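# Remove slotted finished part from fixture, keep blanks clamped

## Task

Lift the finished part, the one with a milled slot, out of the fixture and set it lying flat on the table, while both blanks stay clamped in their current places.

## Robot and tools

Robot: two arms, left_arm with a left hand and right_arm with a right hand. Each hand has little, ring, middle and index fingers plus a thumb that bends and turns. Calibrated base positions in the scene frame: left_arm (+0.034, +0.289, 0) m, right_arm (-0.049, -0.287, 0) m, each with a slight yaw. A camera stand sits behind the arms. Loose objects may sometimes get a brief push from outside.

Frames. Scene frame: origin at table-top height midway between the nominal bases, +z up, +x out over the table, left_arm on the +y side (image left/right does not match these names). Reported hand positions (metres) and quaternions (wxyz) use each arm's own base frame. Offsets in commands use the axes of that arm's current Hand target. Hand point: 0.15 m out from the wrist face along the fingers, 0.05 m in front of the palm. Its +z runs along straight fingers, +y points out of the palm, +x goes across the palm away from the thumb on the right hand and toward the thumb on the left hand. Straight fingertips reach 0.06 to 0.07 m past the point, 0.06 m behind it along -y. A wrist bracket on the little-finger side reaches 0.10 m across the palm and can collide with things.

The 28-number row (every value in [-1, 1], always all 28 even when one arm moves): left dx, dy, dz, rx, ry, rz; left little, ring, middle, index, thumb_bend, thumb_turn; left force_limit, speed; then the same 14 for the right arm. Pose numbers are offsets from the Hand target held when the action or move began, not absolute poses. 1.0 equals 0.6 m of travel or 180 degrees; rx, ry, rz form one rotation vector. All zeros in the six pose numbers re-commands the current Hand target. Finger numbers are absolute targets: +1 open/straight, -1 closed/curled. thumb_turn -1 puts the thumb opposite the fingers, +1 beside the palm. force_limit runs from about 0 N at -1 to 10 N at +1 (15 N for the two thumb motors). speed rises roughly linearly from near zero at -1 to full at +0.48, then stays full. To leave a hand unchanged, resend the eight numbers last sent to it; if none was sent yet, send its hand_measured six values then hand_force_limit and hand_speed. A grip around something 0.035 to 0.065 m thick works with the thumb turned in front; a handle can be as thin as 0.025 m. For gentle closing use speed at -0.94 or below. To tighten, raise force_limit and send a target more closed than hand_measured; to loosen, send one more open.

Tools.
execute_actions(actions, cameras): actions is a list of actions; each action is up to 15 rows, one per 1/30 s step, and a short list repeats its last row. Every row counts from the action's start pose. Images arrive only when actions is empty or cameras names them (["all"], or names like cam_high, cam_left_wrist, cam_right_wrist).
move(target, speed, blend, blocking, cameras): target is one 28-number row or a list of up to 15 rows, each an offset from the same starting Hand targets. speed is top path speed in m/s, 0.002 to 4.3, default 0.25 (turns up to twice that in rad/s); one value or one per target. blend in m rounds corners in a list; 0 means stop at each. Paths last at least 0.5 s and at most 10 s, do not avoid obstacles, and may stray more when fast. Hand numbers for later targets are applied on arrival once everything is still. blocking=false returns early while the move continues.
wait(seconds 0 to 10, cameras): lets time pass holding commands. stop(cameras): brakes a running move. zoom_image(camera, region [x0, y0, x1, y1], at most 504 by 504 pixels) magnifies the latest image. show_instructions() shows reference pages. finished_scene(scene): ends the current scene, given its number; irreversible.

Results: end_effector_position and quat per arm, Hand target (next offsets count from it), joint positions, torques (offset, noisy, wrapping at ±28 N m on numbers 3 and 4), joint velocities (omitted when all are just noise), hand_measured, hand_stopped_by (moving, target, force, stalled, fault), hand_load_n (positive when pushed open; near 0 after a lost grip), hand_force_limit, hand_speed. move adds a move: line: done, off_target, moving, held or fault, plus limits such as paced or held. MOTOR HOT warns of heating; OVER-TEMPERATURE FAULT means the arm dropped.

Cautions. Arms follow loosely: hands often rest 1 to 3 cm (sometimes 5 cm) low or short of the command, and the elbow can sag under load; send the missing distance again as an offset. Orientation is clipped to within 40 degrees of the current one per step. Avoid paths passing near an arm's own base. A stopped arm keeps pressing until commanded back past its hand point. Don't let the arms or hands touch each other, don't strike fixed or heavy objects, don't drop or release moving parts, don't overload fingers with fast swings, and never leave anything on the floor or off the table. Holding loads or stretched arms heats motors; avoid unreachable targets. Thinking time lets the scene run on.

Each tool is called after "Emit:" as name(argument=value, ...), one argument or row to a line, values as JSON.

Reference images:

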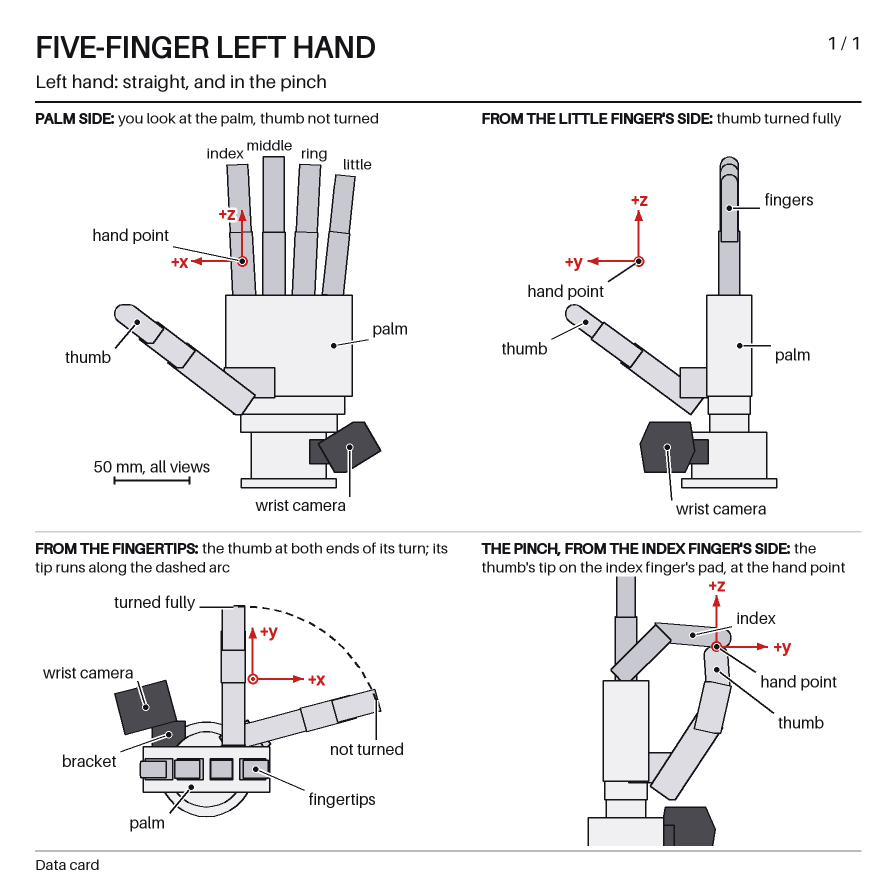

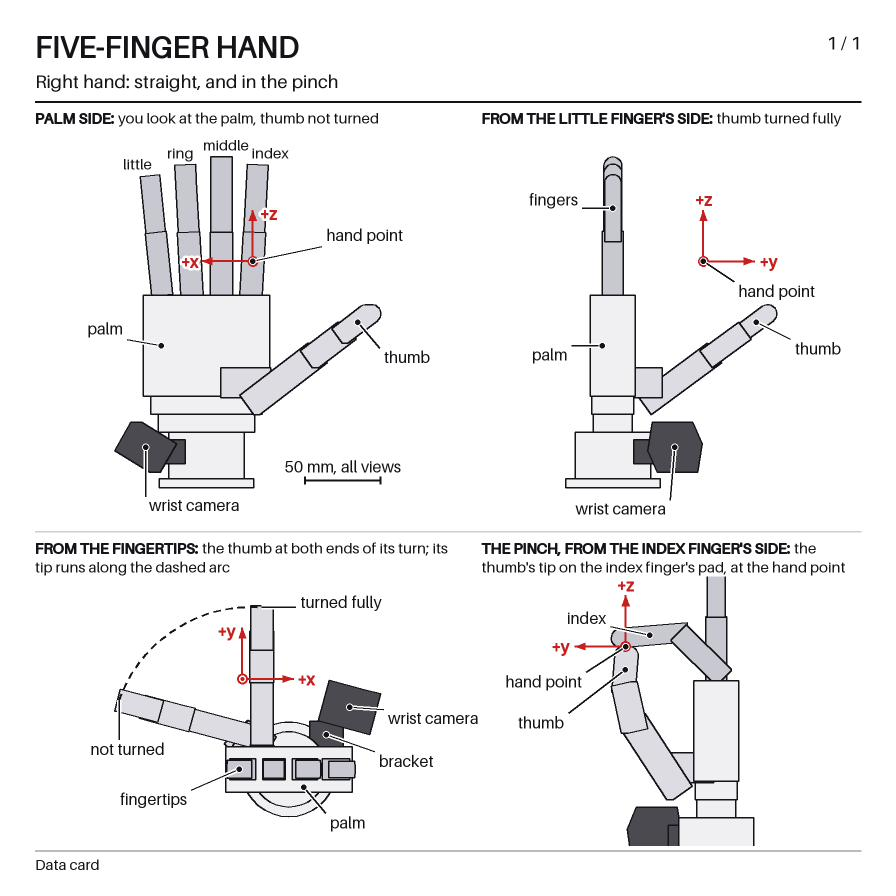

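## Session

Emit:
execute_actions(
  actions=[],
)

Scene clock: 0.00 s.
left_arm: end_effector_position=(+0.2805, +0.0979, +0.2548) hand_measured=(+1.000, +1.000, +1.000, +1.000, +1.000, +1.000) hand_load_n=(+0.0, +0.0, +0.0, +0.0, +0.5, +0.0) hand_stopped_by=(target, target, target, target, target, target) hand_force_limit=0.00 hand_speed=-0.80 end_effector_quat_wxyz=(+0.146, +0.900, +0.200, +0.359) | right_arm: end_effector_position=(+0.4307, +0.1914, +0.2260) hand_measured=(+1.000, +1.000, +1.000, +1.000, +1.000, +1.000) hand_load_n=(+0.0, +0.0, +0.0, +0.0, +0.0, +0.0) hand_stopped_by=(target, target, target, target, target, target) hand_force_limit=0.00 hand_speed=-0.80 end_effector_quat_wxyz=(-0.047, -0.067, +0.996, -0.046)
Joint positions: left_arm=[0.979 0.722 0.681 -1.133 0.71 -1.177] | right_arm=[0.333 1.537 1.508 -1.657 0.063 1.773]
Joint velocities: within noise
Joint torques (N m): no reading
Heat: left arm: hottest shoulder 33 °C; right arm: hottest shoulder 32 °C.
Hand target: left_arm +0.2829, +0.1017, +0.2656; +0.138, +0.899, +0.195, +0.367 | right_arm +0.4368, +0.1935, +0.2350; -0.036, -0.067, +0.996, -0.043

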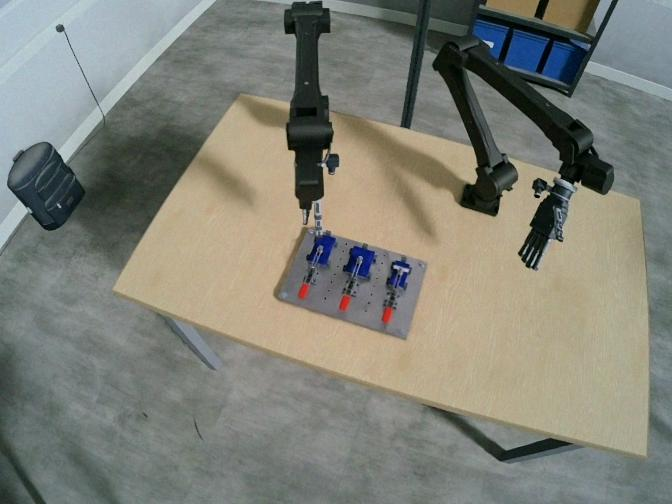

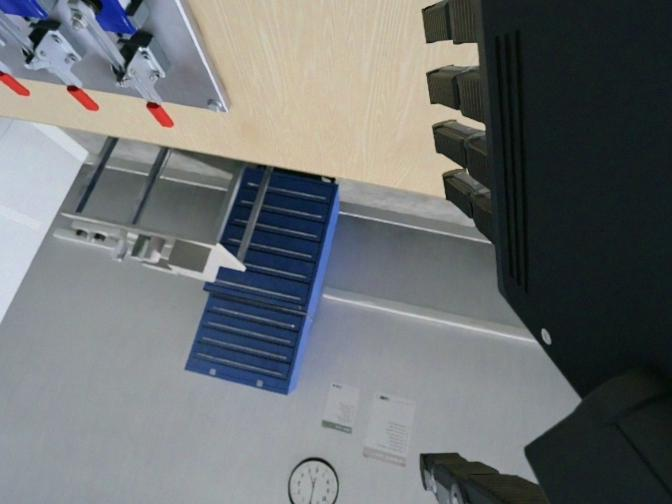

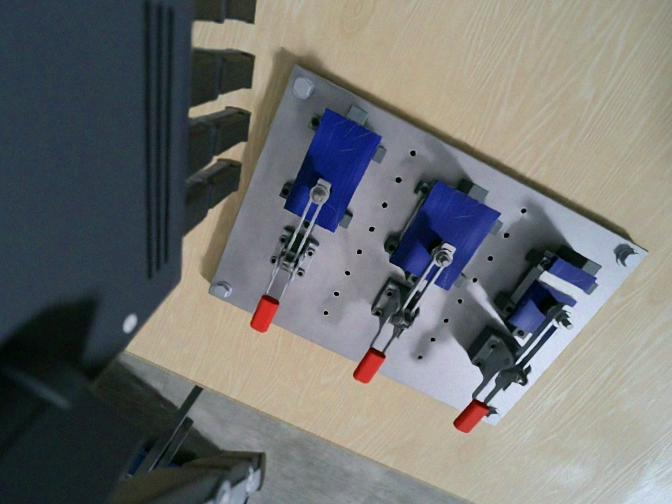

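Emit:
zoom_image(
  camera="cam_high",
  region=[250, 200, 450, 350],
)

Emit:
zoom_image(
  camera="cam_right_wrist",
  region=[420, 200, 672, 452],
)

Emit:
zoom_image(
  camera="cam_right_wrist",
  region=[240, 80, 520, 400],
)

Scaled by 2.520 from the camera's 672x504 image, which has a finer 960x720 frame.

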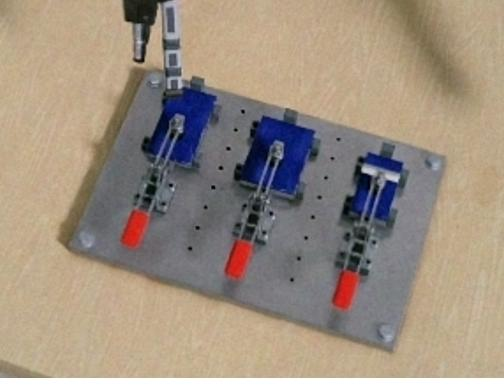

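Scaled by 2.000 from the camera's 672x504 image, which has a finer 960x720 frame.

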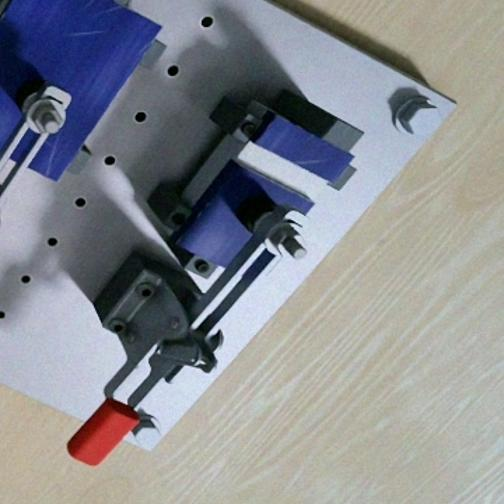

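Scaled by 1.575 from the camera's 672x504 image, which has a finer 960x720 frame.

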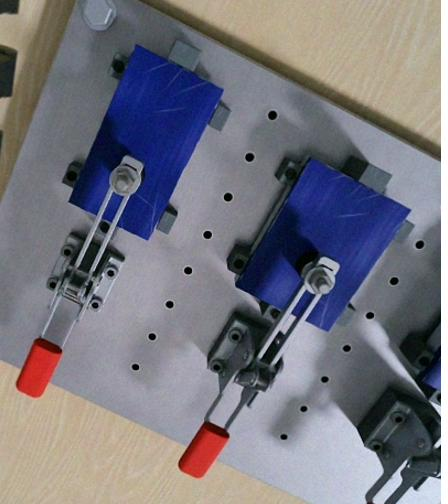

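Emit:
move(
  target=[-0.0837,0.343,0.111,0.094,-0.2405,0.1207,1,1,1,1,1,1,0,-0.8,0,0,0,0,0,0,1,1,1,1,1,1,0,-0.8],
  cameras=["all"],
  speed=0.15,
)

Scene clock: 10.40 s.
left_arm: end_effector_position=(+0.3373, -0.1043, +0.2555) hand_measured=(+1.000, +1.000, +1.000, +1.000, +1.000, +1.000) hand_load_n=(+0.0, +0.0, +0.0, +0.0, +0.0, +0.0) hand_stopped_by=(target, target, target, target, target, target) hand_force_limit=0.00 hand_speed=-0.80 end_effector_quat_wxyz=(+0.000, +1.000, +0.015, -0.009) | right_arm: end_effector_position=(+0.4307, +0.1914, +0.2260) hand_measured=(+1.000, +1.000, +1.000, +1.000, +1.000, +1.000) hand_load_n=(+0.0, +0.0, +0.0, +0.0, +0.0, +0.0) hand_stopped_by=(target, target, target, target, target, target) hand_force_limit=0.00 hand_speed=-0.80 end_effector_quat_wxyz=(-0.047, -0.067, +0.996, -0.046)
Joint positions: left_arm=[-0.144 1.157 1.208 -1.641 0.002 -1.744] | right_arm=[0.333 1.537 1.508 -1.657 0.063 1.773]
Joint torques (N m): left_arm=[-0.62 -7 12.14 -0.46 -0.14 -0.17] | right_arm=[-0.26 -12.1 9.84 0.03 -0.04 -0.04]
Heat: left arm: hottest shoulder 32 °C; right arm: hottest shoulder 32 °C.
Hand target: left_arm +0.3490, -0.1103, +0.2698; +0.000, +1.000, +0.013, +0.001 | right_arm +0.4368, +0.1935, +0.2350; -0.036, -0.067, +0.996, -0.043
Off the commanded pose: left_arm 0.019 m, 1 deg | right_arm 0.011 m, 1 deg.
move: off_target (left_arm, right_arm)

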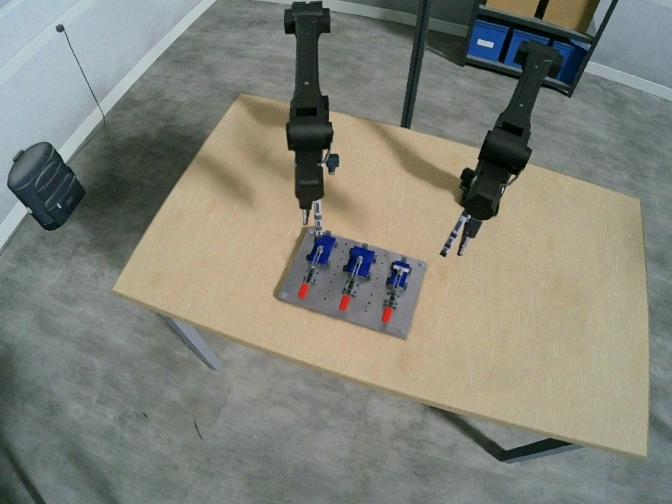

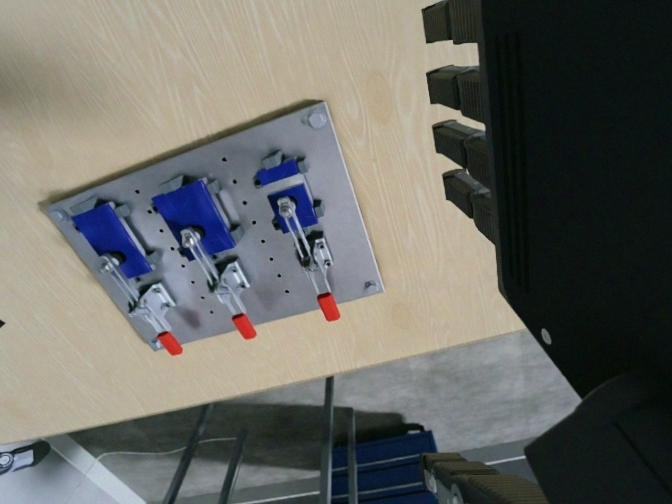

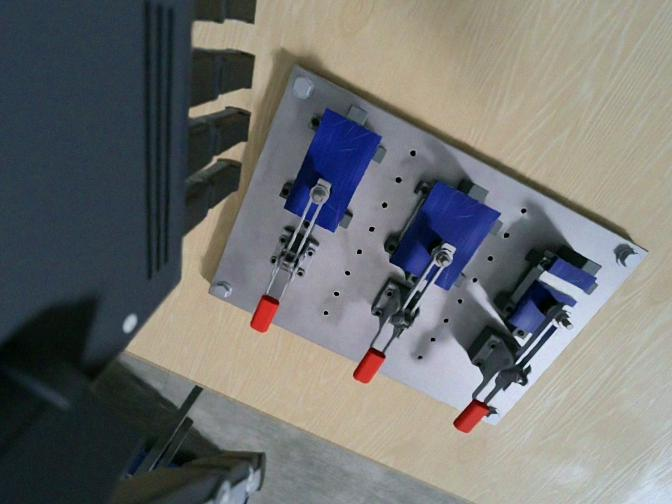

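Emit:
zoom_image(
  camera="cam_left_wrist",
  region=[220, 90, 400, 330],
)

Scaled by 2.100 from the camera's 672x504 image, which has a finer 960x720 frame.

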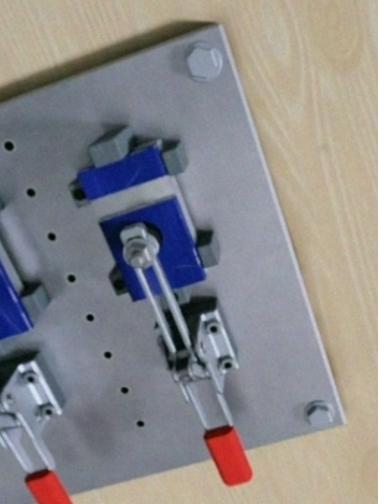

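Emit:
move(
  target=[-0.205,0.046,0.19,0,0.194,0,1,1,1,1,1,1,0,-0.8,0,0,0,0,0,0,1,1,1,1,1,1,0,-0.8],
  cameras=["cam_high","cam_left_wrist"],
  speed=0.15,
)

Emit:
zoom_image(
  camera="cam_left_wrist",
  region=[200, 100, 450, 350],
)

Scene clock: 15.53 s.
left_arm: end_effector_position=(+0.2273, -0.1364, +0.1521) hand_measured=(+1.000, +1.000, +1.000, +1.000, +1.000, +1.000) hand_load_n=(+0.0, +0.5, +0.0, +0.0, +0.0, +0.0) hand_stopped_by=(target, target, target, target, target, target) hand_force_limit=0.00 hand_speed=-0.80 end_effector_quat_wxyz=(+0.002, +0.959, -0.015, +0.284) | right_arm: end_effector_position=(+0.4307, +0.1914, +0.2260) hand_measured=(+1.000, +1.000, +1.000, +1.000, +1.000, +1.000) hand_load_n=(+0.0, +0.0, +0.0, +0.0, +0.0, +0.0) hand_stopped_by=(target, target, target, target, target, target) hand_force_limit=0.00 hand_speed=-0.80 end_effector_quat_wxyz=(-0.047, -0.067, +0.996, -0.046)
Joint positions: left_arm=[-0.638 0.427 0.465 -1.12 -0.319 -2.096] | right_arm=[0.333 1.537 1.508 -1.657 0.063 1.773]
Joint torques (N m): left_arm=[-0.85 0.03 8.83 1.44 -0.45 -0.17] | right_arm=[-0.21 -12.04 9.84 0.03 -0.04 -0.05]
Heat: left arm: hottest shoulder 32 °C; right arm: hottest shoulder 32 °C.
Hand target: left_arm +0.2268, -0.1410, +0.1556; -0.004, +0.954, +0.012, +0.300 | right_arm +0.4368, +0.1935, +0.2350; -0.036, -0.067, +0.996, -0.043
Off the commanded pose: left_arm 0.006 m, 4 deg | right_arm 0.011 m, 1 deg.
joint sent to its limit (left arm) — joint 6 (wrist roll), lower limit. The joint targets are off in orientation, not in position.
move: off_target (left_arm, right_arm)
Images, in order (width x height): cam_high 672x504, cam_left_wrist 672x504.

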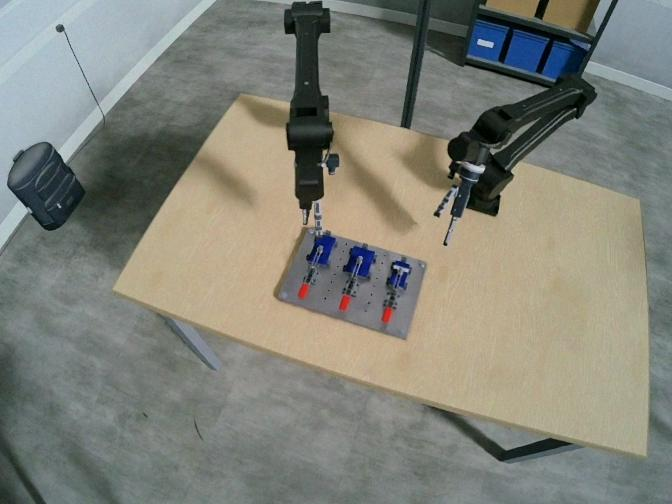

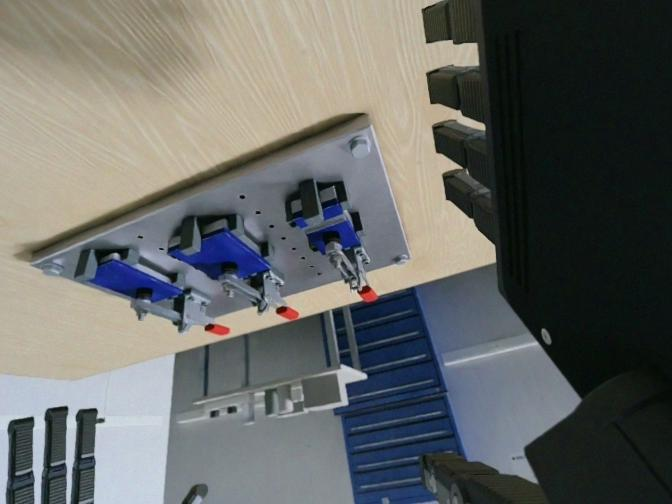

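Scaled by 2.016 from the camera's 672x504 image, which has a finer 960x720 frame.

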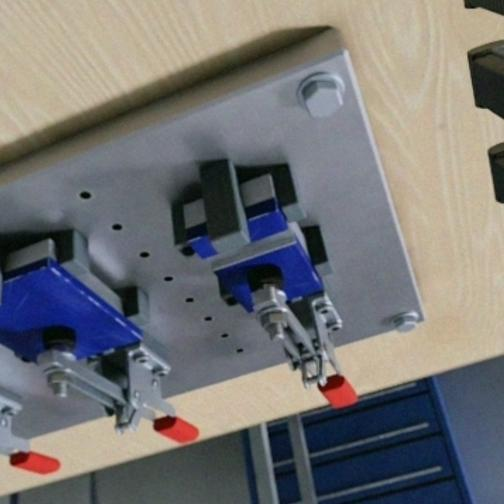

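Emit:
move(
  target=[
    [0.35,-0.211,0.012,-0.286,0.0007,0.409,1,1,1,1,1,1,0,-0.8,0,0,0,0,0,0,1,1,1,1,1,1,0,-0.8],
    [0.303,-0.197,0.244,-0.286,0.0007,0.409,1,1,1,1,1,1,0,-0.8,0,0,0,0,0,0,1,1,1,1,1,1,0,-0.8],
  ],
  cameras=["cam_high","cam_left_wrist"],
  speed=0.2,
  blend=[0.04, 0],
)

Emit:
zoom_image(
  camera="cam_left_wrist",
  region=[100, 50, 500, 400],
)

Scene clock: 27.47 s.
left_arm: end_effector_position=(+0.4535, -0.0104, +0.1507) hand_measured=(+1.000, +1.000, +1.000, +1.000, +1.000, +1.000) hand_load_n=(+0.0, +0.0, +0.0, +0.0, +0.0, +0.0) hand_stopped_by=(target, target, target, target, target, target) hand_force_limit=0.00 hand_speed=-0.80 end_effector_quat_wxyz=(+0.200, +0.685, -0.665, +0.222) | right_arm: end_effector_position=(+0.4307, +0.1914, +0.2260) hand_measured=(+1.000, +1.000, +1.000, +1.000, +1.000, +1.000) hand_load_n=(+0.0, +0.0, +0.0, +0.0, +0.0, +0.0) hand_stopped_by=(target, target, target, target, target, target) hand_force_limit=0.00 hand_speed=-0.80 end_effector_quat_wxyz=(-0.047, -0.067, +0.996, -0.046)
Joint positions: left_arm=[0.248 1.783 1.466 -1.379 0.596 0.257] | right_arm=[0.333 1.537 1.508 -1.657 0.063 1.773]
Joint torques (N m): left_arm=[-0.79 -17.55 8.05 -0.12 0.47 -0.2] | right_arm=[-0.26 -12.1 9.85 0.02 -0.04 -0.05]
Heat: left arm: hottest shoulder 32 °C; right arm: hottest shoulder 32 °C.
Hand target: left_arm +0.4566, -0.0168, +0.1399; +0.209, +0.684, -0.665, +0.216 | right_arm +0.4368, +0.1935, +0.2350; -0.036, -0.067, +0.996, -0.043
Off the commanded pose: left_arm 0.013 m, 1 deg | right_arm 0.011 m, 1 deg.
move: off_target (left_arm, right_arm)
Images, in order (width x height): cam_high 672x504, cam_left_wrist 672x504.

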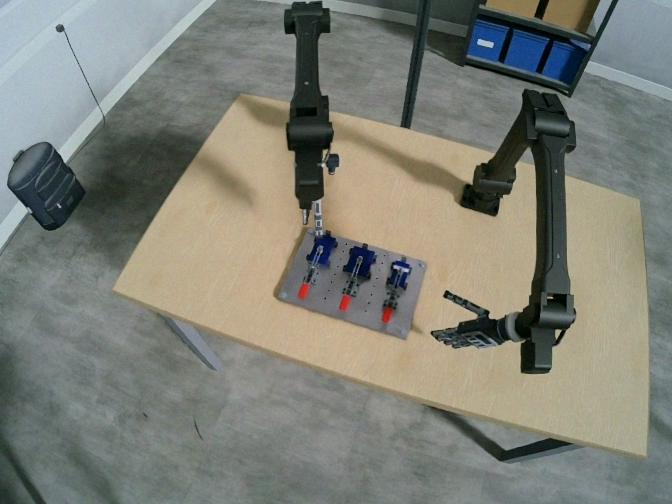

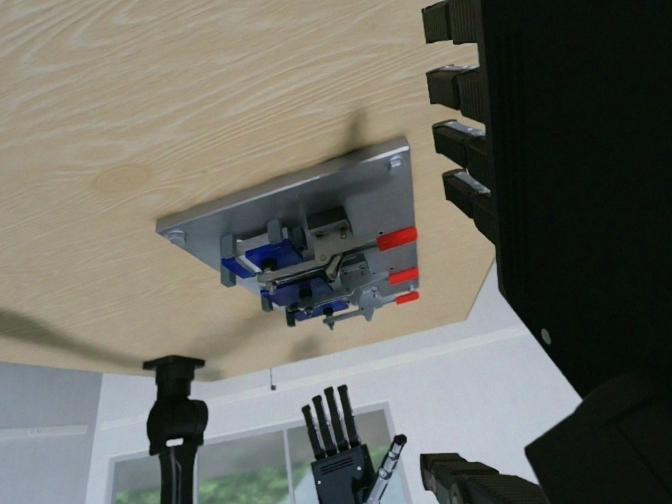

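Scaled by 1.260 from the camera's 672x504 image, which has a finer 960x720 frame.

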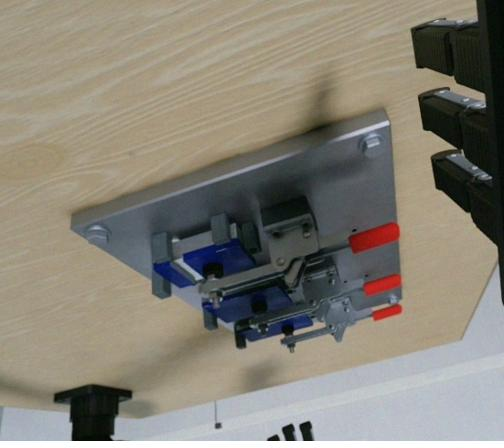

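Emit:
zoom_image(
  camera="cam_left_wrist",
  region=[210, 190, 430, 340],
)

Scaled by 2.291 from the camera's 672x504 image, which has a finer 960x720 frame.

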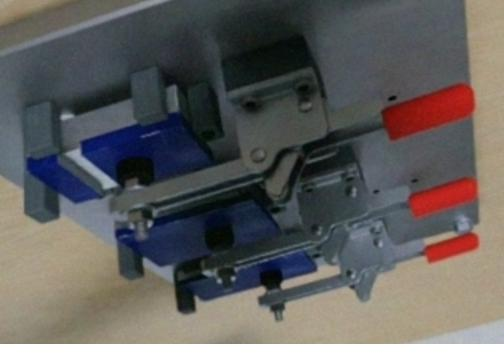

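Emit:
move(
  target=[0.2045,-0.1408,0.1023,0.0065,-0.194,-0.022,0,0,0,0,1,1,0.5,0.2,0,0,0,0,0,0,1,1,1,1,1,1,0,-0.8],
  cameras=["cam_high","cam_left_wrist"],
  speed=0.15,
)

Scene clock: 34.63 s.
left_arm: end_effector_position=(+0.5319, -0.1432, +0.1629) hand_measured=(+0.000, +0.000, +0.000, +0.000, +1.000, +1.000) hand_load_n=(+0.0, +0.0, +0.0, +0.0, +0.0, +0.0) hand_stopped_by=(target, target, target, target, target, target) hand_force_limit=0.50 hand_speed=0.20 end_effector_quat_wxyz=(+0.002, +0.741, -0.672, +0.001) | right_arm: end_effector_position=(+0.4307, +0.1914, +0.2260) hand_measured=(+1.000, +1.000, +1.000, +1.000, +1.000, +1.000) hand_load_n=(+0.0, +0.0, +0.0, +0.0, +0.0, +0.0) hand_stopped_by=(target, target, target, target, target, target) hand_force_limit=0.00 hand_speed=-0.80 end_effector_quat_wxyz=(-0.047, -0.067, +0.996, -0.046)
Joint positions: left_arm=[-0.177 1.928 1.847 -1.491 0.004 -0.274] | right_arm=[0.333 1.537 1.508 -1.657 0.063 1.773]
Joint torques (N m): left_arm=[-0.62 -20.37 11.95 -0.42 -0.18 -0.24] | right_arm=[-0.26 -12.04 9.84 0.02 -0.03 -0.04]
Heat: left arm: hottest shoulder 32 °C; right arm: hottest shoulder 32 °C.
Hand target: left_arm +0.5449, -0.1500, +0.1602; +0.001, +0.742, -0.671, +0.001 | right_arm +0.4368, +0.1935, +0.2350; -0.036, -0.067, +0.996, -0.043
Off the commanded pose: left_arm 0.015 m, 0 deg | right_arm 0.011 m, 1 deg.
move: off_target (left_arm, right_arm)
Images, in order (width x height): cam_high 672x504, cam_left_wrist 672x504.

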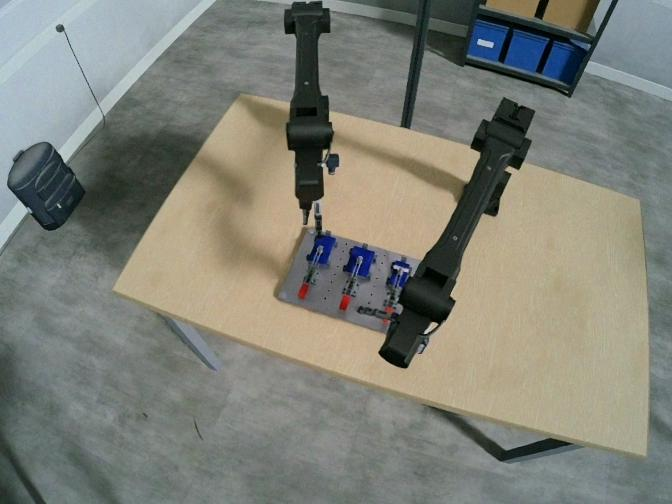

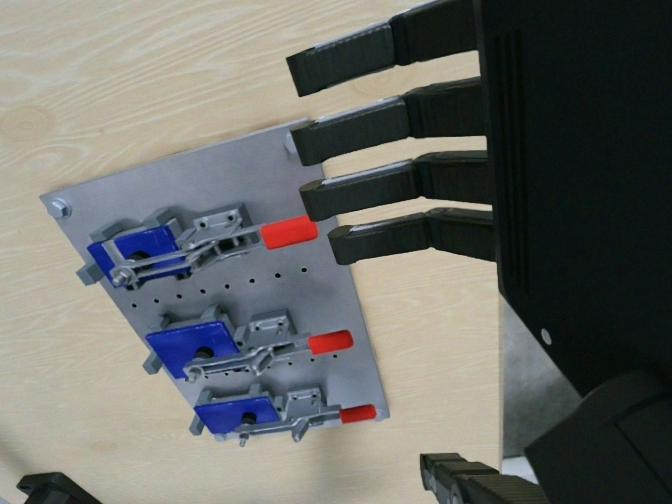

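Emit:
move(
  target=[0.058,-0.0277,0.0717,0,0,-0.017,0,0,0,0,1,1,0.5,0.2,0,0,0,0,0,0,1,1,1,1,1,1,0,-0.8],
  cameras=["cam_high","cam_left_wrist"],
  speed=0.12,
)

Emit:
zoom_image(
  camera="cam_left_wrist",
  region=[180, 60, 480, 300],
)

Emit:
zoom_image(
  camera="cam_high",
  region=[300, 220, 460, 380],
)

Scene clock: 38.67 s.
left_arm: end_effector_position=(+0.5485, -0.1739, +0.1192) hand_measured=(+0.000, +0.000, +0.000, +0.000, +1.000, +1.000) hand_load_n=(+0.0, +0.0, +0.0, +0.0, +0.0, +0.0) hand_stopped_by=(target, target, target, target, target, target) hand_force_limit=0.50 hand_speed=0.20 end_effector_quat_wxyz=(+0.007, +0.759, -0.652, -0.009) | right_arm: end_effector_position=(+0.4307, +0.1914, +0.2260) hand_measured=(+1.000, +1.000, +1.000, +1.000, +1.000, +1.000) hand_load_n=(+0.0, +0.0, +0.0, +0.0, +0.0, +0.0) hand_stopped_by=(target, target, target, target, target, target) hand_force_limit=0.00 hand_speed=-0.80 end_effector_quat_wxyz=(-0.047, -0.067, +0.996, -0.046)
Joint positions: left_arm=[-0.217 2.017 1.869 -1.445 0.003 -0.369] | right_arm=[0.333 1.537 1.508 -1.657 0.063 1.773]
Joint torques (N m): left_arm=[-1.08 -22.01 11.69 0.21 -0.17 -0.17] | right_arm=[-0.21 -12.04 9.84 0.05 -0.04 -0.05]
Heat: left arm: hottest shoulder 32 °C; right arm: hottest shoulder 33 °C.
Hand target: left_arm +0.5648, -0.1832, +0.1171; +0.001, +0.759, -0.651, +0.001 | right_arm +0.4368, +0.1935, +0.2350; -0.036, -0.067, +0.996, -0.043
Off the commanded pose: left_arm 0.019 m, 1 deg | right_arm 0.011 m, 1 deg.
move: off_target (left_arm, right_arm)
Images, in order (width x height): cam_high 672x504, cam_left_wrist 672x504.

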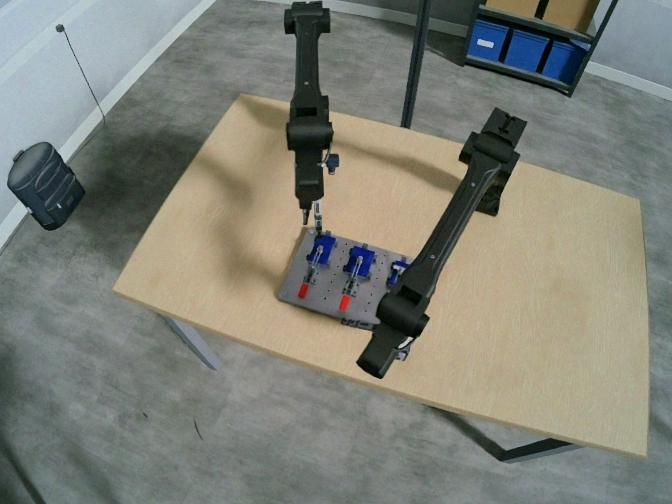

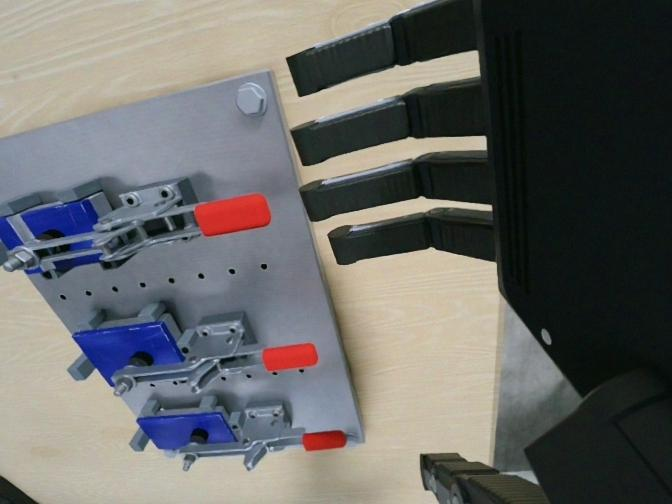

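Scaled by 1.680 from the camera's 672x504 image, which has a finer 960x720 frame.

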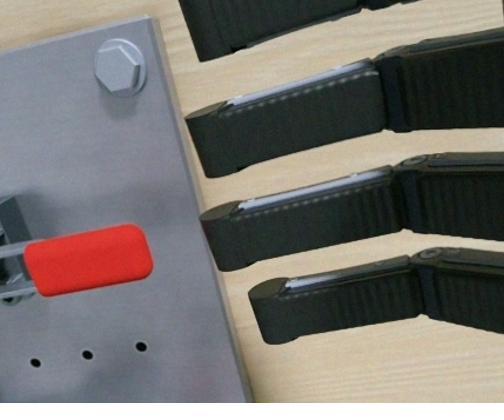

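Scaled by 3.150 from the camera's 672x504 image, which has a finer 960x720 frame.

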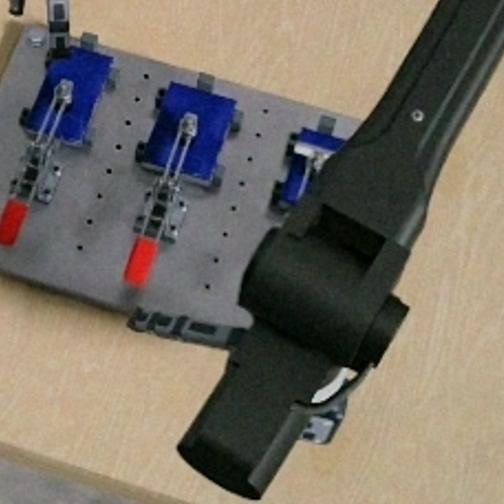

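Emit:
move(
  target=[-0.01,0,0.05,0,0,0,0,0,0,0,1,1,0.5,0.2,0,0,0,0,0,0,1,1,1,1,1,1,0,-0.8],
  cameras=["cam_left_wrist"],
  speed=0.1,
)

Scene clock: 40.73 s.
left_arm: end_effector_position=(+0.5628, -0.1771, +0.1114) hand_measured=(+0.000, +0.000, +0.000, +0.000, +1.000, +1.000) hand_load_n=(+0.0, +0.0, +0.0, +0.0, -0.5, +0.0) hand_stopped_by=(target, target, target, target, target, target) hand_force_limit=0.50 hand_speed=0.20 end_effector_quat_wxyz=(-0.006, +0.759, -0.651, +0.015) | right_arm: end_effector_position=(+0.4307, +0.1914, +0.2260) hand_measured=(+1.000, +1.000, +1.000, +1.000, +1.000, +1.000) hand_load_n=(+0.0, +0.0, +0.0, +0.0, +0.0, +0.0) hand_stopped_by=(target, target, target, target, target, target) hand_force_limit=0.00 hand_speed=-0.80 end_effector_quat_wxyz=(-0.047, -0.067, +0.996, -0.046)
Joint positions: left_arm=[-0.217 2.019 1.857 -1.376 0.003 -0.369] | right_arm=[0.333 1.537 1.508 -1.657 0.063 1.773]
Joint torques (N m): left_arm=[0.09 -21.66 7.77 0.35 -0.19 -0.1] | right_arm=[-0.21 -12.1 9.84 0.03 -0.04 -0.05]
Heat: left arm: hottest shoulder 32 °C; right arm: hottest shoulder 33 °C.
Hand target: left_arm +0.5638, -0.1773, +0.0872; +0.001, +0.759, -0.651, +0.001 | right_arm +0.4368, +0.1935, +0.2350; -0.036, -0.067, +0.996, -0.043
Off the commanded pose: left_arm 0.024 m, 2 deg | right_arm 0.011 m, 1 deg.
move: off_target (left_arm, right_arm)
Images, in order (width x height): cam_left_wrist 672x504.

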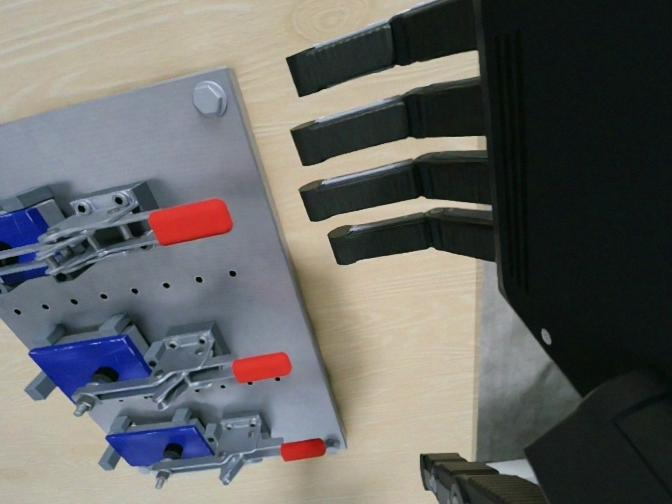

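Emit:
move(
  target=[-0.012,0.012,0.03,0,0,0,0,0,0,0,1,1,0.5,0.2,0,0,0,0,0,0,1,1,1,1,1,1,0,-0.8],
  cameras=["cam_left_wrist"],
  speed=0.1,
)

Scene clock: 42.57 s.
left_arm: end_effector_position=(+0.5546, -0.1753, +0.0858) hand_measured=(+0.000, +0.000, +0.000, +0.000, +1.000, +1.000) hand_load_n=(+0.0, +0.0, +0.0, +0.0, +0.0, +0.0) hand_stopped_by=(target, target, target, target, target, target) hand_force_limit=0.50 hand_speed=0.20 end_effector_quat_wxyz=(-0.003, +0.759, -0.651, +0.010) | right_arm: end_effector_position=(+0.4307, +0.1914, +0.2260) hand_measured=(+1.000, +1.000, +1.000, +1.000, +1.000, +1.000) hand_load_n=(+0.0, +0.0, +0.0, +0.0, +0.0, +0.0) hand_stopped_by=(target, target, target, target, target, target) hand_force_limit=0.00 hand_speed=-0.80 end_effector_quat_wxyz=(-0.047, -0.067, +0.996, -0.046)
Joint positions: left_arm=[-0.217 2.019 1.788 -1.319 0.003 -0.369] | right_arm=[0.333 1.537 1.508 -1.657 0.063 1.773]
Joint torques (N m): left_arm=[-0.5 -22.95 7.82 0.24 -0.13 -0.02] | right_arm=[-0.26 -12.1 9.85 0.02 -0.04 -0.05]
Heat: left arm: hottest shoulder 33 °C; right arm: hottest shoulder 33 °C.
Hand target: left_arm +0.5557, -0.1714, +0.0692; +0.001, +0.759, -0.651, +0.001 | right_arm +0.4368, +0.1935, +0.2350; -0.036, -0.067, +0.996, -0.043
Off the commanded pose: left_arm 0.017 m, 1 deg | right_arm 0.011 m, 1 deg.
move: off_target (left_arm, right_arm)
Images, in order (width x height): cam_left_wrist 672x504.

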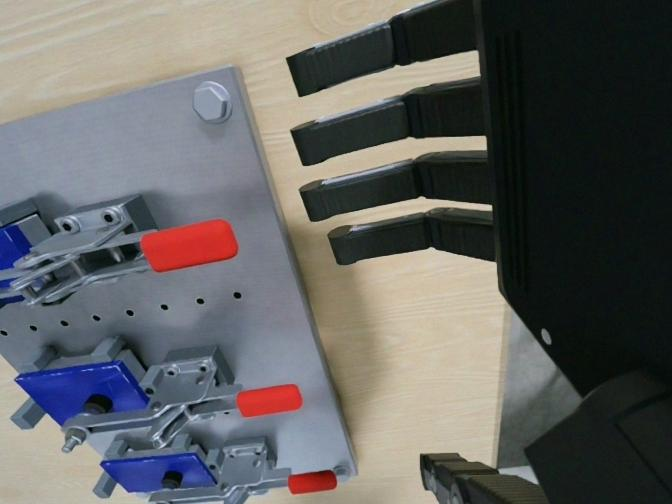

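Emit:
move(
  target=[-0.007,0.098,0,0,0,0,0,0,0,0,1,1,0.5,0.2,0,0,0,0,0,0,1,1,1,1,1,1,0,-0.8],
  cameras=["cam_left_wrist"],
  speed=0.1,
)

Scene clock: 44.37 s.
left_arm: end_effector_position=(+0.4971, -0.1683, +0.0633) hand_measured=(+0.000, +0.000, +0.000, +0.000, +1.000, +1.000) hand_load_n=(+0.0, +0.0, +0.0, +0.0, +0.0, +0.0) hand_stopped_by=(target, target, target, target, target, target) hand_force_limit=0.50 hand_speed=0.20 end_effector_quat_wxyz=(+0.006, +0.760, -0.650, -0.009) | right_arm: end_effector_position=(+0.4307, +0.1914, +0.2260) hand_measured=(+1.000, +1.000, +1.000, +1.000, +1.000, +1.000) hand_load_n=(+0.0, +0.0, +0.0, +0.0, +0.0, +0.0) hand_stopped_by=(target, target, target, target, target, target) hand_force_limit=0.00 hand_speed=-0.80 end_effector_quat_wxyz=(-0.047, -0.067, +0.996, -0.046)
Joint positions: left_arm=[-0.227 1.917 1.561 -1.235 0.003 -0.383] | right_arm=[0.333 1.537 1.508 -1.657 0.063 1.773]
Joint torques (N m): left_arm=[-1.26 -23.94 7.51 0.28 -0.13 -0.18] | right_arm=[-0.21 -12.04 9.84 0.01 -0.04 -0.04]
Heat: left arm: hottest shoulder 33 °C; right arm: hottest shoulder 33 °C.
Hand target: left_arm +0.4970, -0.1760, +0.0690; +0.001, +0.759, -0.651, +0.001 | right_arm +0.4368, +0.1935, +0.2350; -0.036, -0.067, +0.996, -0.043
Off the commanded pose: left_arm 0.010 m, 1 deg | right_arm 0.011 m, 1 deg.
move: off_target (right_arm)
Images, in order (width x height): cam_left_wrist 672x504.

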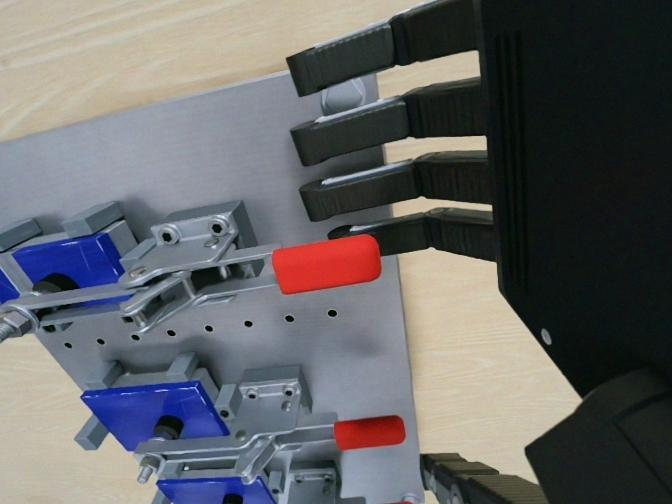

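Emit:
move(
  target=[0,-0.012,-0.070,0,0,0,0,0,0,0,1,1,0.5,0.2,0,0,0,0,0,0,1,1,1,1,1,1,0,-0.8],
  cameras=["cam_left_wrist"],
  speed=0.1,
)

Scene clock: 46.13 s.
left_arm: end_effector_position=(+0.4836, -0.1652, +0.0730) hand_measured=(+0.000, +0.000, +0.000, +0.000, +1.000, +1.000) hand_load_n=(+0.0, +0.0, +0.0, +3.0, +0.0, +0.0) hand_stopped_by=(target, target, target, target, target, target) hand_force_limit=0.50 hand_speed=0.20 end_effector_quat_wxyz=(+0.018, +0.760, -0.649, -0.033) | right_arm: end_effector_position=(+0.4307, +0.1914, +0.2260) hand_measured=(+1.000, +1.000, +1.000, +1.000, +1.000, +1.000) hand_load_n=(+0.0, +0.0, +0.0, +0.0, +0.0, +0.0) hand_stopped_by=(target, target, target, target, target, target) hand_force_limit=0.00 hand_speed=-0.80 end_effector_quat_wxyz=(-0.047, -0.067, +0.996, -0.046)
Joint positions: left_arm=[-0.227 1.912 1.572 -1.305 0.002 -0.385] | right_arm=[0.333 1.537 1.508 -1.657 0.063 1.773]
Joint torques (N m): left_arm=[-1.2 -25.29 12.41 -1.35 -0.04 -0.06] | right_arm=[-0.26 -12.1 9.83 0.03 -0.04 -0.05]
Heat: left arm: hottest shoulder 33 °C; right arm: hottest shoulder 33 °C.
Hand target: left_arm +0.5040, -0.1748, +0.1110; +0.001, +0.759, -0.651, +0.000 | right_arm +0.4368, +0.1935, +0.2350; -0.036, -0.067, +0.996, -0.043
Off the commanded pose: left_arm 0.044 m, 4 deg | right_arm 0.011 m, 1 deg.
move: off_target (left_arm, right_arm)
Images, in order (width x height): cam_left_wrist 672x504.

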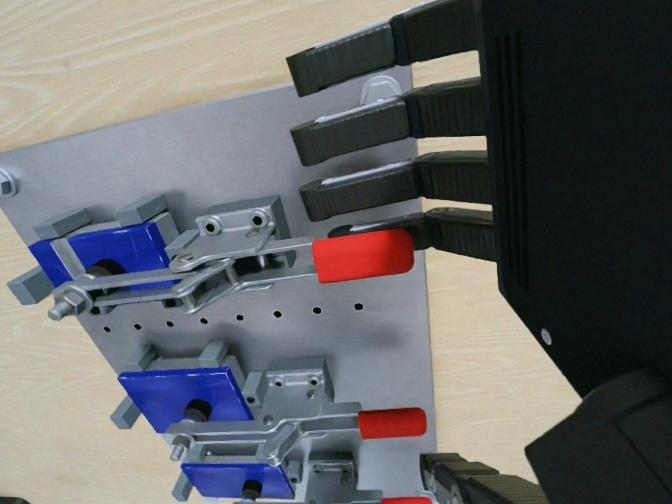

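Emit:
move(
  target=[0,-0.02,-0.01,0,0,0,0,0,0,0,1,1,0.5,0.2,0,0,0,0,0,0,1,1,1,1,1,1,0,-0.8],
  cameras=["cam_left_wrist","cam_right_wrist"],
  speed=0.1,
)

Scene clock: 47.60 s.
left_arm: end_effector_position=(+0.4847, -0.1653, +0.0754) hand_measured=(+0.000, +0.000, +0.000, +0.000, +1.000, +1.000) hand_load_n=(+0.0, +0.0, +0.0, +5.5, +0.0, +0.0) hand_stopped_by=(target, target, target, target, target, target) hand_force_limit=0.50 hand_speed=0.20 end_effector_quat_wxyz=(+0.021, +0.760, -0.648, -0.039) | right_arm: end_effector_position=(+0.4307, +0.1914, +0.2260) hand_measured=(+1.000, +1.000, +1.000, +1.000, +1.000, +1.000) hand_load_n=(+0.0, +0.0, +0.0, +0.0, +0.0, +0.0) hand_stopped_by=(target, target, target, target, target, target) hand_force_limit=0.00 hand_speed=-0.80 end_effector_quat_wxyz=(-0.047, -0.067, +0.996, -0.046)
Joint positions: left_arm=[-0.227 1.923 1.592 -1.329 0.001 -0.386] | right_arm=[0.333 1.537 1.508 -1.657 0.063 1.773]
Joint torques (N m): left_arm=[-0.32 -23.53 14.87 -1.4 -0.09 0] | right_arm=[-0.26 -12.04 9.84 0.02 -0.04 -0.04]
Heat: left arm: hottest shoulder 34 °C; right arm: hottest shoulder 33 °C.
Hand target: left_arm +0.5160, -0.1730, +0.1172; +0.001, +0.759, -0.651, +0.001 | right_arm +0.4368, +0.1935, +0.2350; -0.036, -0.067, +0.996, -0.043
Off the commanded pose: left_arm 0.053 m, 5 deg | right_arm 0.011 m, 1 deg.
move: off_target (left_arm, right_arm)
Images, in order (width x height): cam_left_wrist 672x504, cam_right_wrist 672x504.

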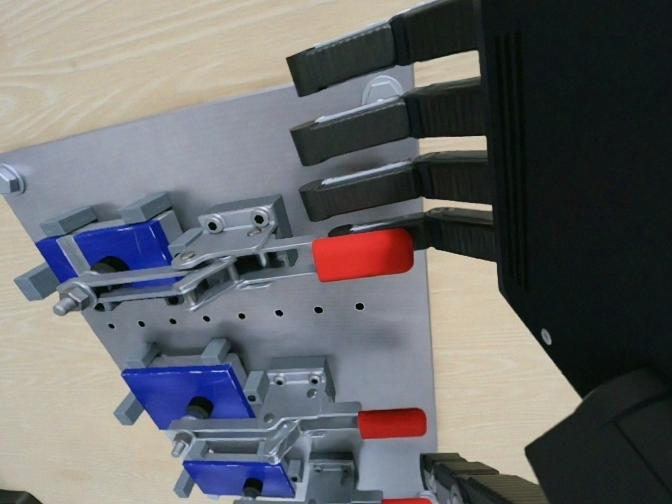

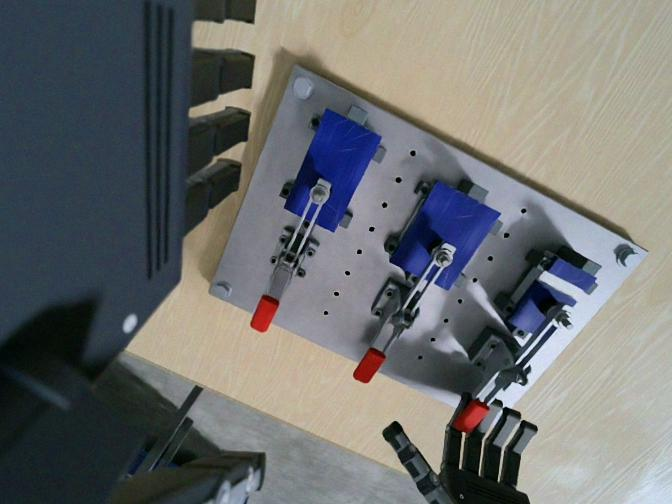

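Emit:
move(
  target=[0.024,0.031,0.092,0,0,0,0,0,0,0,1,1,0.5,0.2,0,0,0,0,0,0,1,1,1,1,1,1,0,-0.8],
  cameras=["cam_left_wrist","cam_right_wrist"],
  speed=0.1,
)

Scene clock: 49.33 s.
left_arm: end_effector_position=(+0.5007, -0.1832, +0.0642) hand_measured=(+0.000, +0.000, +0.000, +0.000, +1.000, +1.000) hand_load_n=(+0.0, +0.0, +0.5, +0.0, +0.0, +0.0) hand_stopped_by=(target, target, target, target, target, target) hand_force_limit=0.50 hand_speed=0.20 end_effector_quat_wxyz=(+0.002, +0.759, -0.651, -0.002) | right_arm: end_effector_position=(+0.4307, +0.1914, +0.2260) hand_measured=(+1.000, +1.000, +1.000, +1.000, +1.000, +1.000) hand_load_n=(+0.0, +0.0, +0.0, +0.0, +0.0, +0.0) hand_stopped_by=(target, target, target, target, target, target) hand_force_limit=0.00 hand_speed=-0.80 end_effector_quat_wxyz=(-0.047, -0.067, +0.996, -0.046)
Joint positions: left_arm=[-0.252 1.922 1.574 -1.227 0.001 -0.406] | right_arm=[0.333 1.537 1.508 -1.657 0.063 1.773]
Joint torques (N m): left_arm=[-0.56 -22.65 7.54 0.23 -0.04 -0.23] | right_arm=[-0.21 -12.04 9.84 0.02 -0.04 -0.05]
Heat: left arm: hottest shoulder 34 °C; right arm: hottest shoulder 33 °C.
Hand target: left_arm +0.4997, -0.1902, +0.0619; +0.001, +0.759, -0.651, +0.001 | right_arm +0.4368, +0.1935, +0.2350; -0.036, -0.067, +0.996, -0.043
Off the commanded pose: left_arm 0.007 m, 0 deg | right_arm 0.011 m, 1 deg.
move: off_target (right_arm)
Images, in order (width x height): cam_left_wrist 672x504, cam_right_wrist 672x504.

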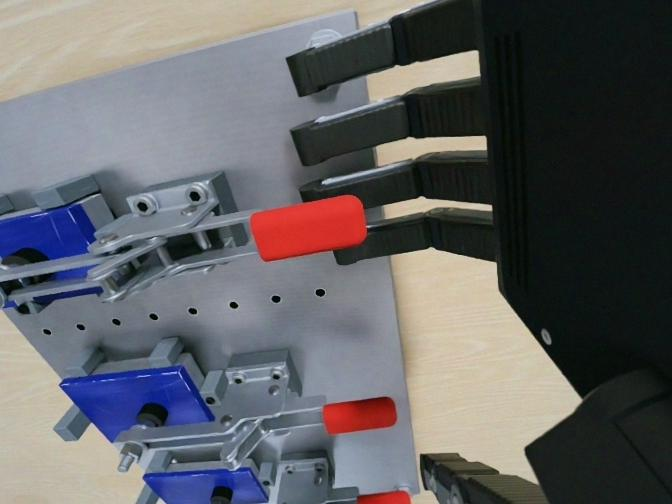

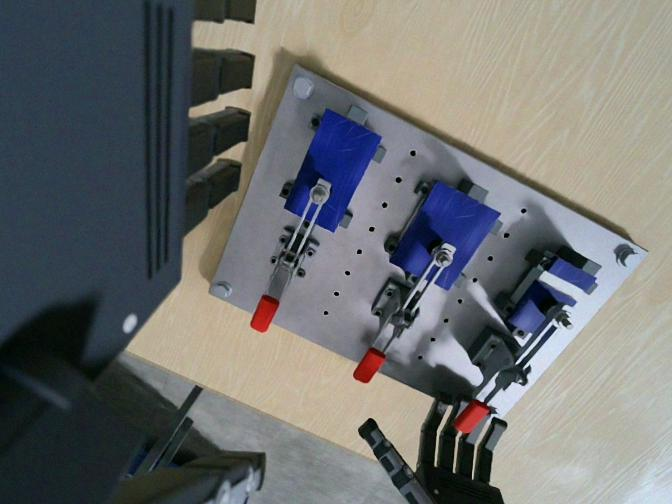

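Emit:
move(
  target=[0,0,-0.10,0,0,0,0,0,0,0,1,1,0.5,0.2,0,0,0,0,0,0,1,1,1,1,1,1,0,-0.8],
  cameras=["cam_left_wrist","cam_right_wrist"],
  speed=0.1,
)

Scene clock: 50.73 s.
left_arm: end_effector_position=(+0.4830, -0.1786, +0.0735) hand_measured=(+0.000, +0.000, +0.000, +0.000, +1.000, +1.000) hand_load_n=(+0.0, +0.5, +6.5, +0.0, +0.0, +0.0) hand_stopped_by=(target, target, target, target, target, target) hand_force_limit=0.50 hand_speed=0.20 end_effector_quat_wxyz=(+0.015, +0.761, -0.648, -0.032) | right_arm: end_effector_position=(+0.4307, +0.1914, +0.2260) hand_measured=(+1.000, +1.000, +1.000, +1.000, +1.000, +1.000) hand_load_n=(+0.0, +0.0, -0.5, +0.0, +0.0, +0.0) hand_stopped_by=(target, target, target, target, target, target) hand_force_limit=0.00 hand_speed=-0.80 end_effector_quat_wxyz=(-0.047, -0.067, +0.996, -0.046)
Joint positions: left_arm=[-0.252 1.915 1.578 -1.306 0 -0.412] | right_arm=[0.333 1.537 1.508 -1.657 0.063 1.773]
Joint torques (N m): left_arm=[-0.5 -25.82 13.08 -1.99 0.01 -0.1] | right_arm=[-0.21 -12.1 9.84 0.02 -0.03 -0.04]
Heat: left arm: hottest shoulder 34 °C; right arm: hottest shoulder 33 °C.
Hand target: left_arm +0.4997, -0.1901, +0.1219; +0.001, +0.759, -0.651, +0.001 | right_arm +0.4368, +0.1935, +0.2350; -0.036, -0.067, +0.996, -0.043
Off the commanded pose: left_arm 0.052 m, 4 deg | right_arm 0.011 m, 1 deg.
move: off_target (left_arm, right_arm)
Images, in order (width x height): cam_left_wrist 672x504, cam_right_wrist 672x504.

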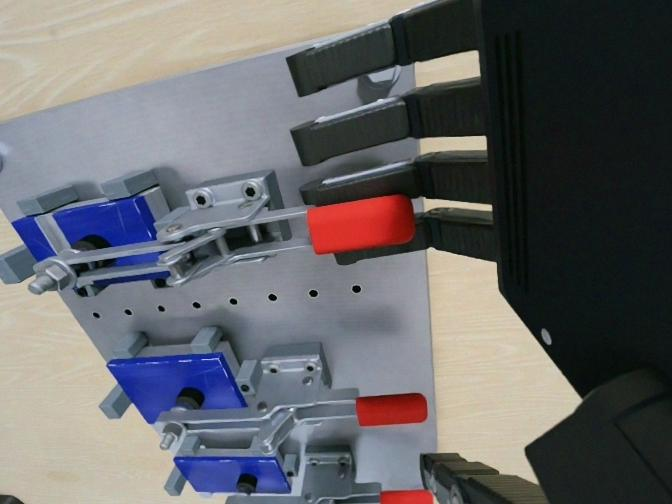

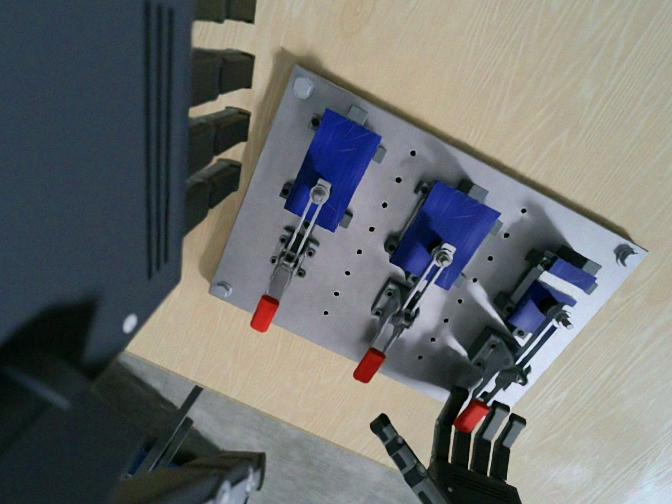

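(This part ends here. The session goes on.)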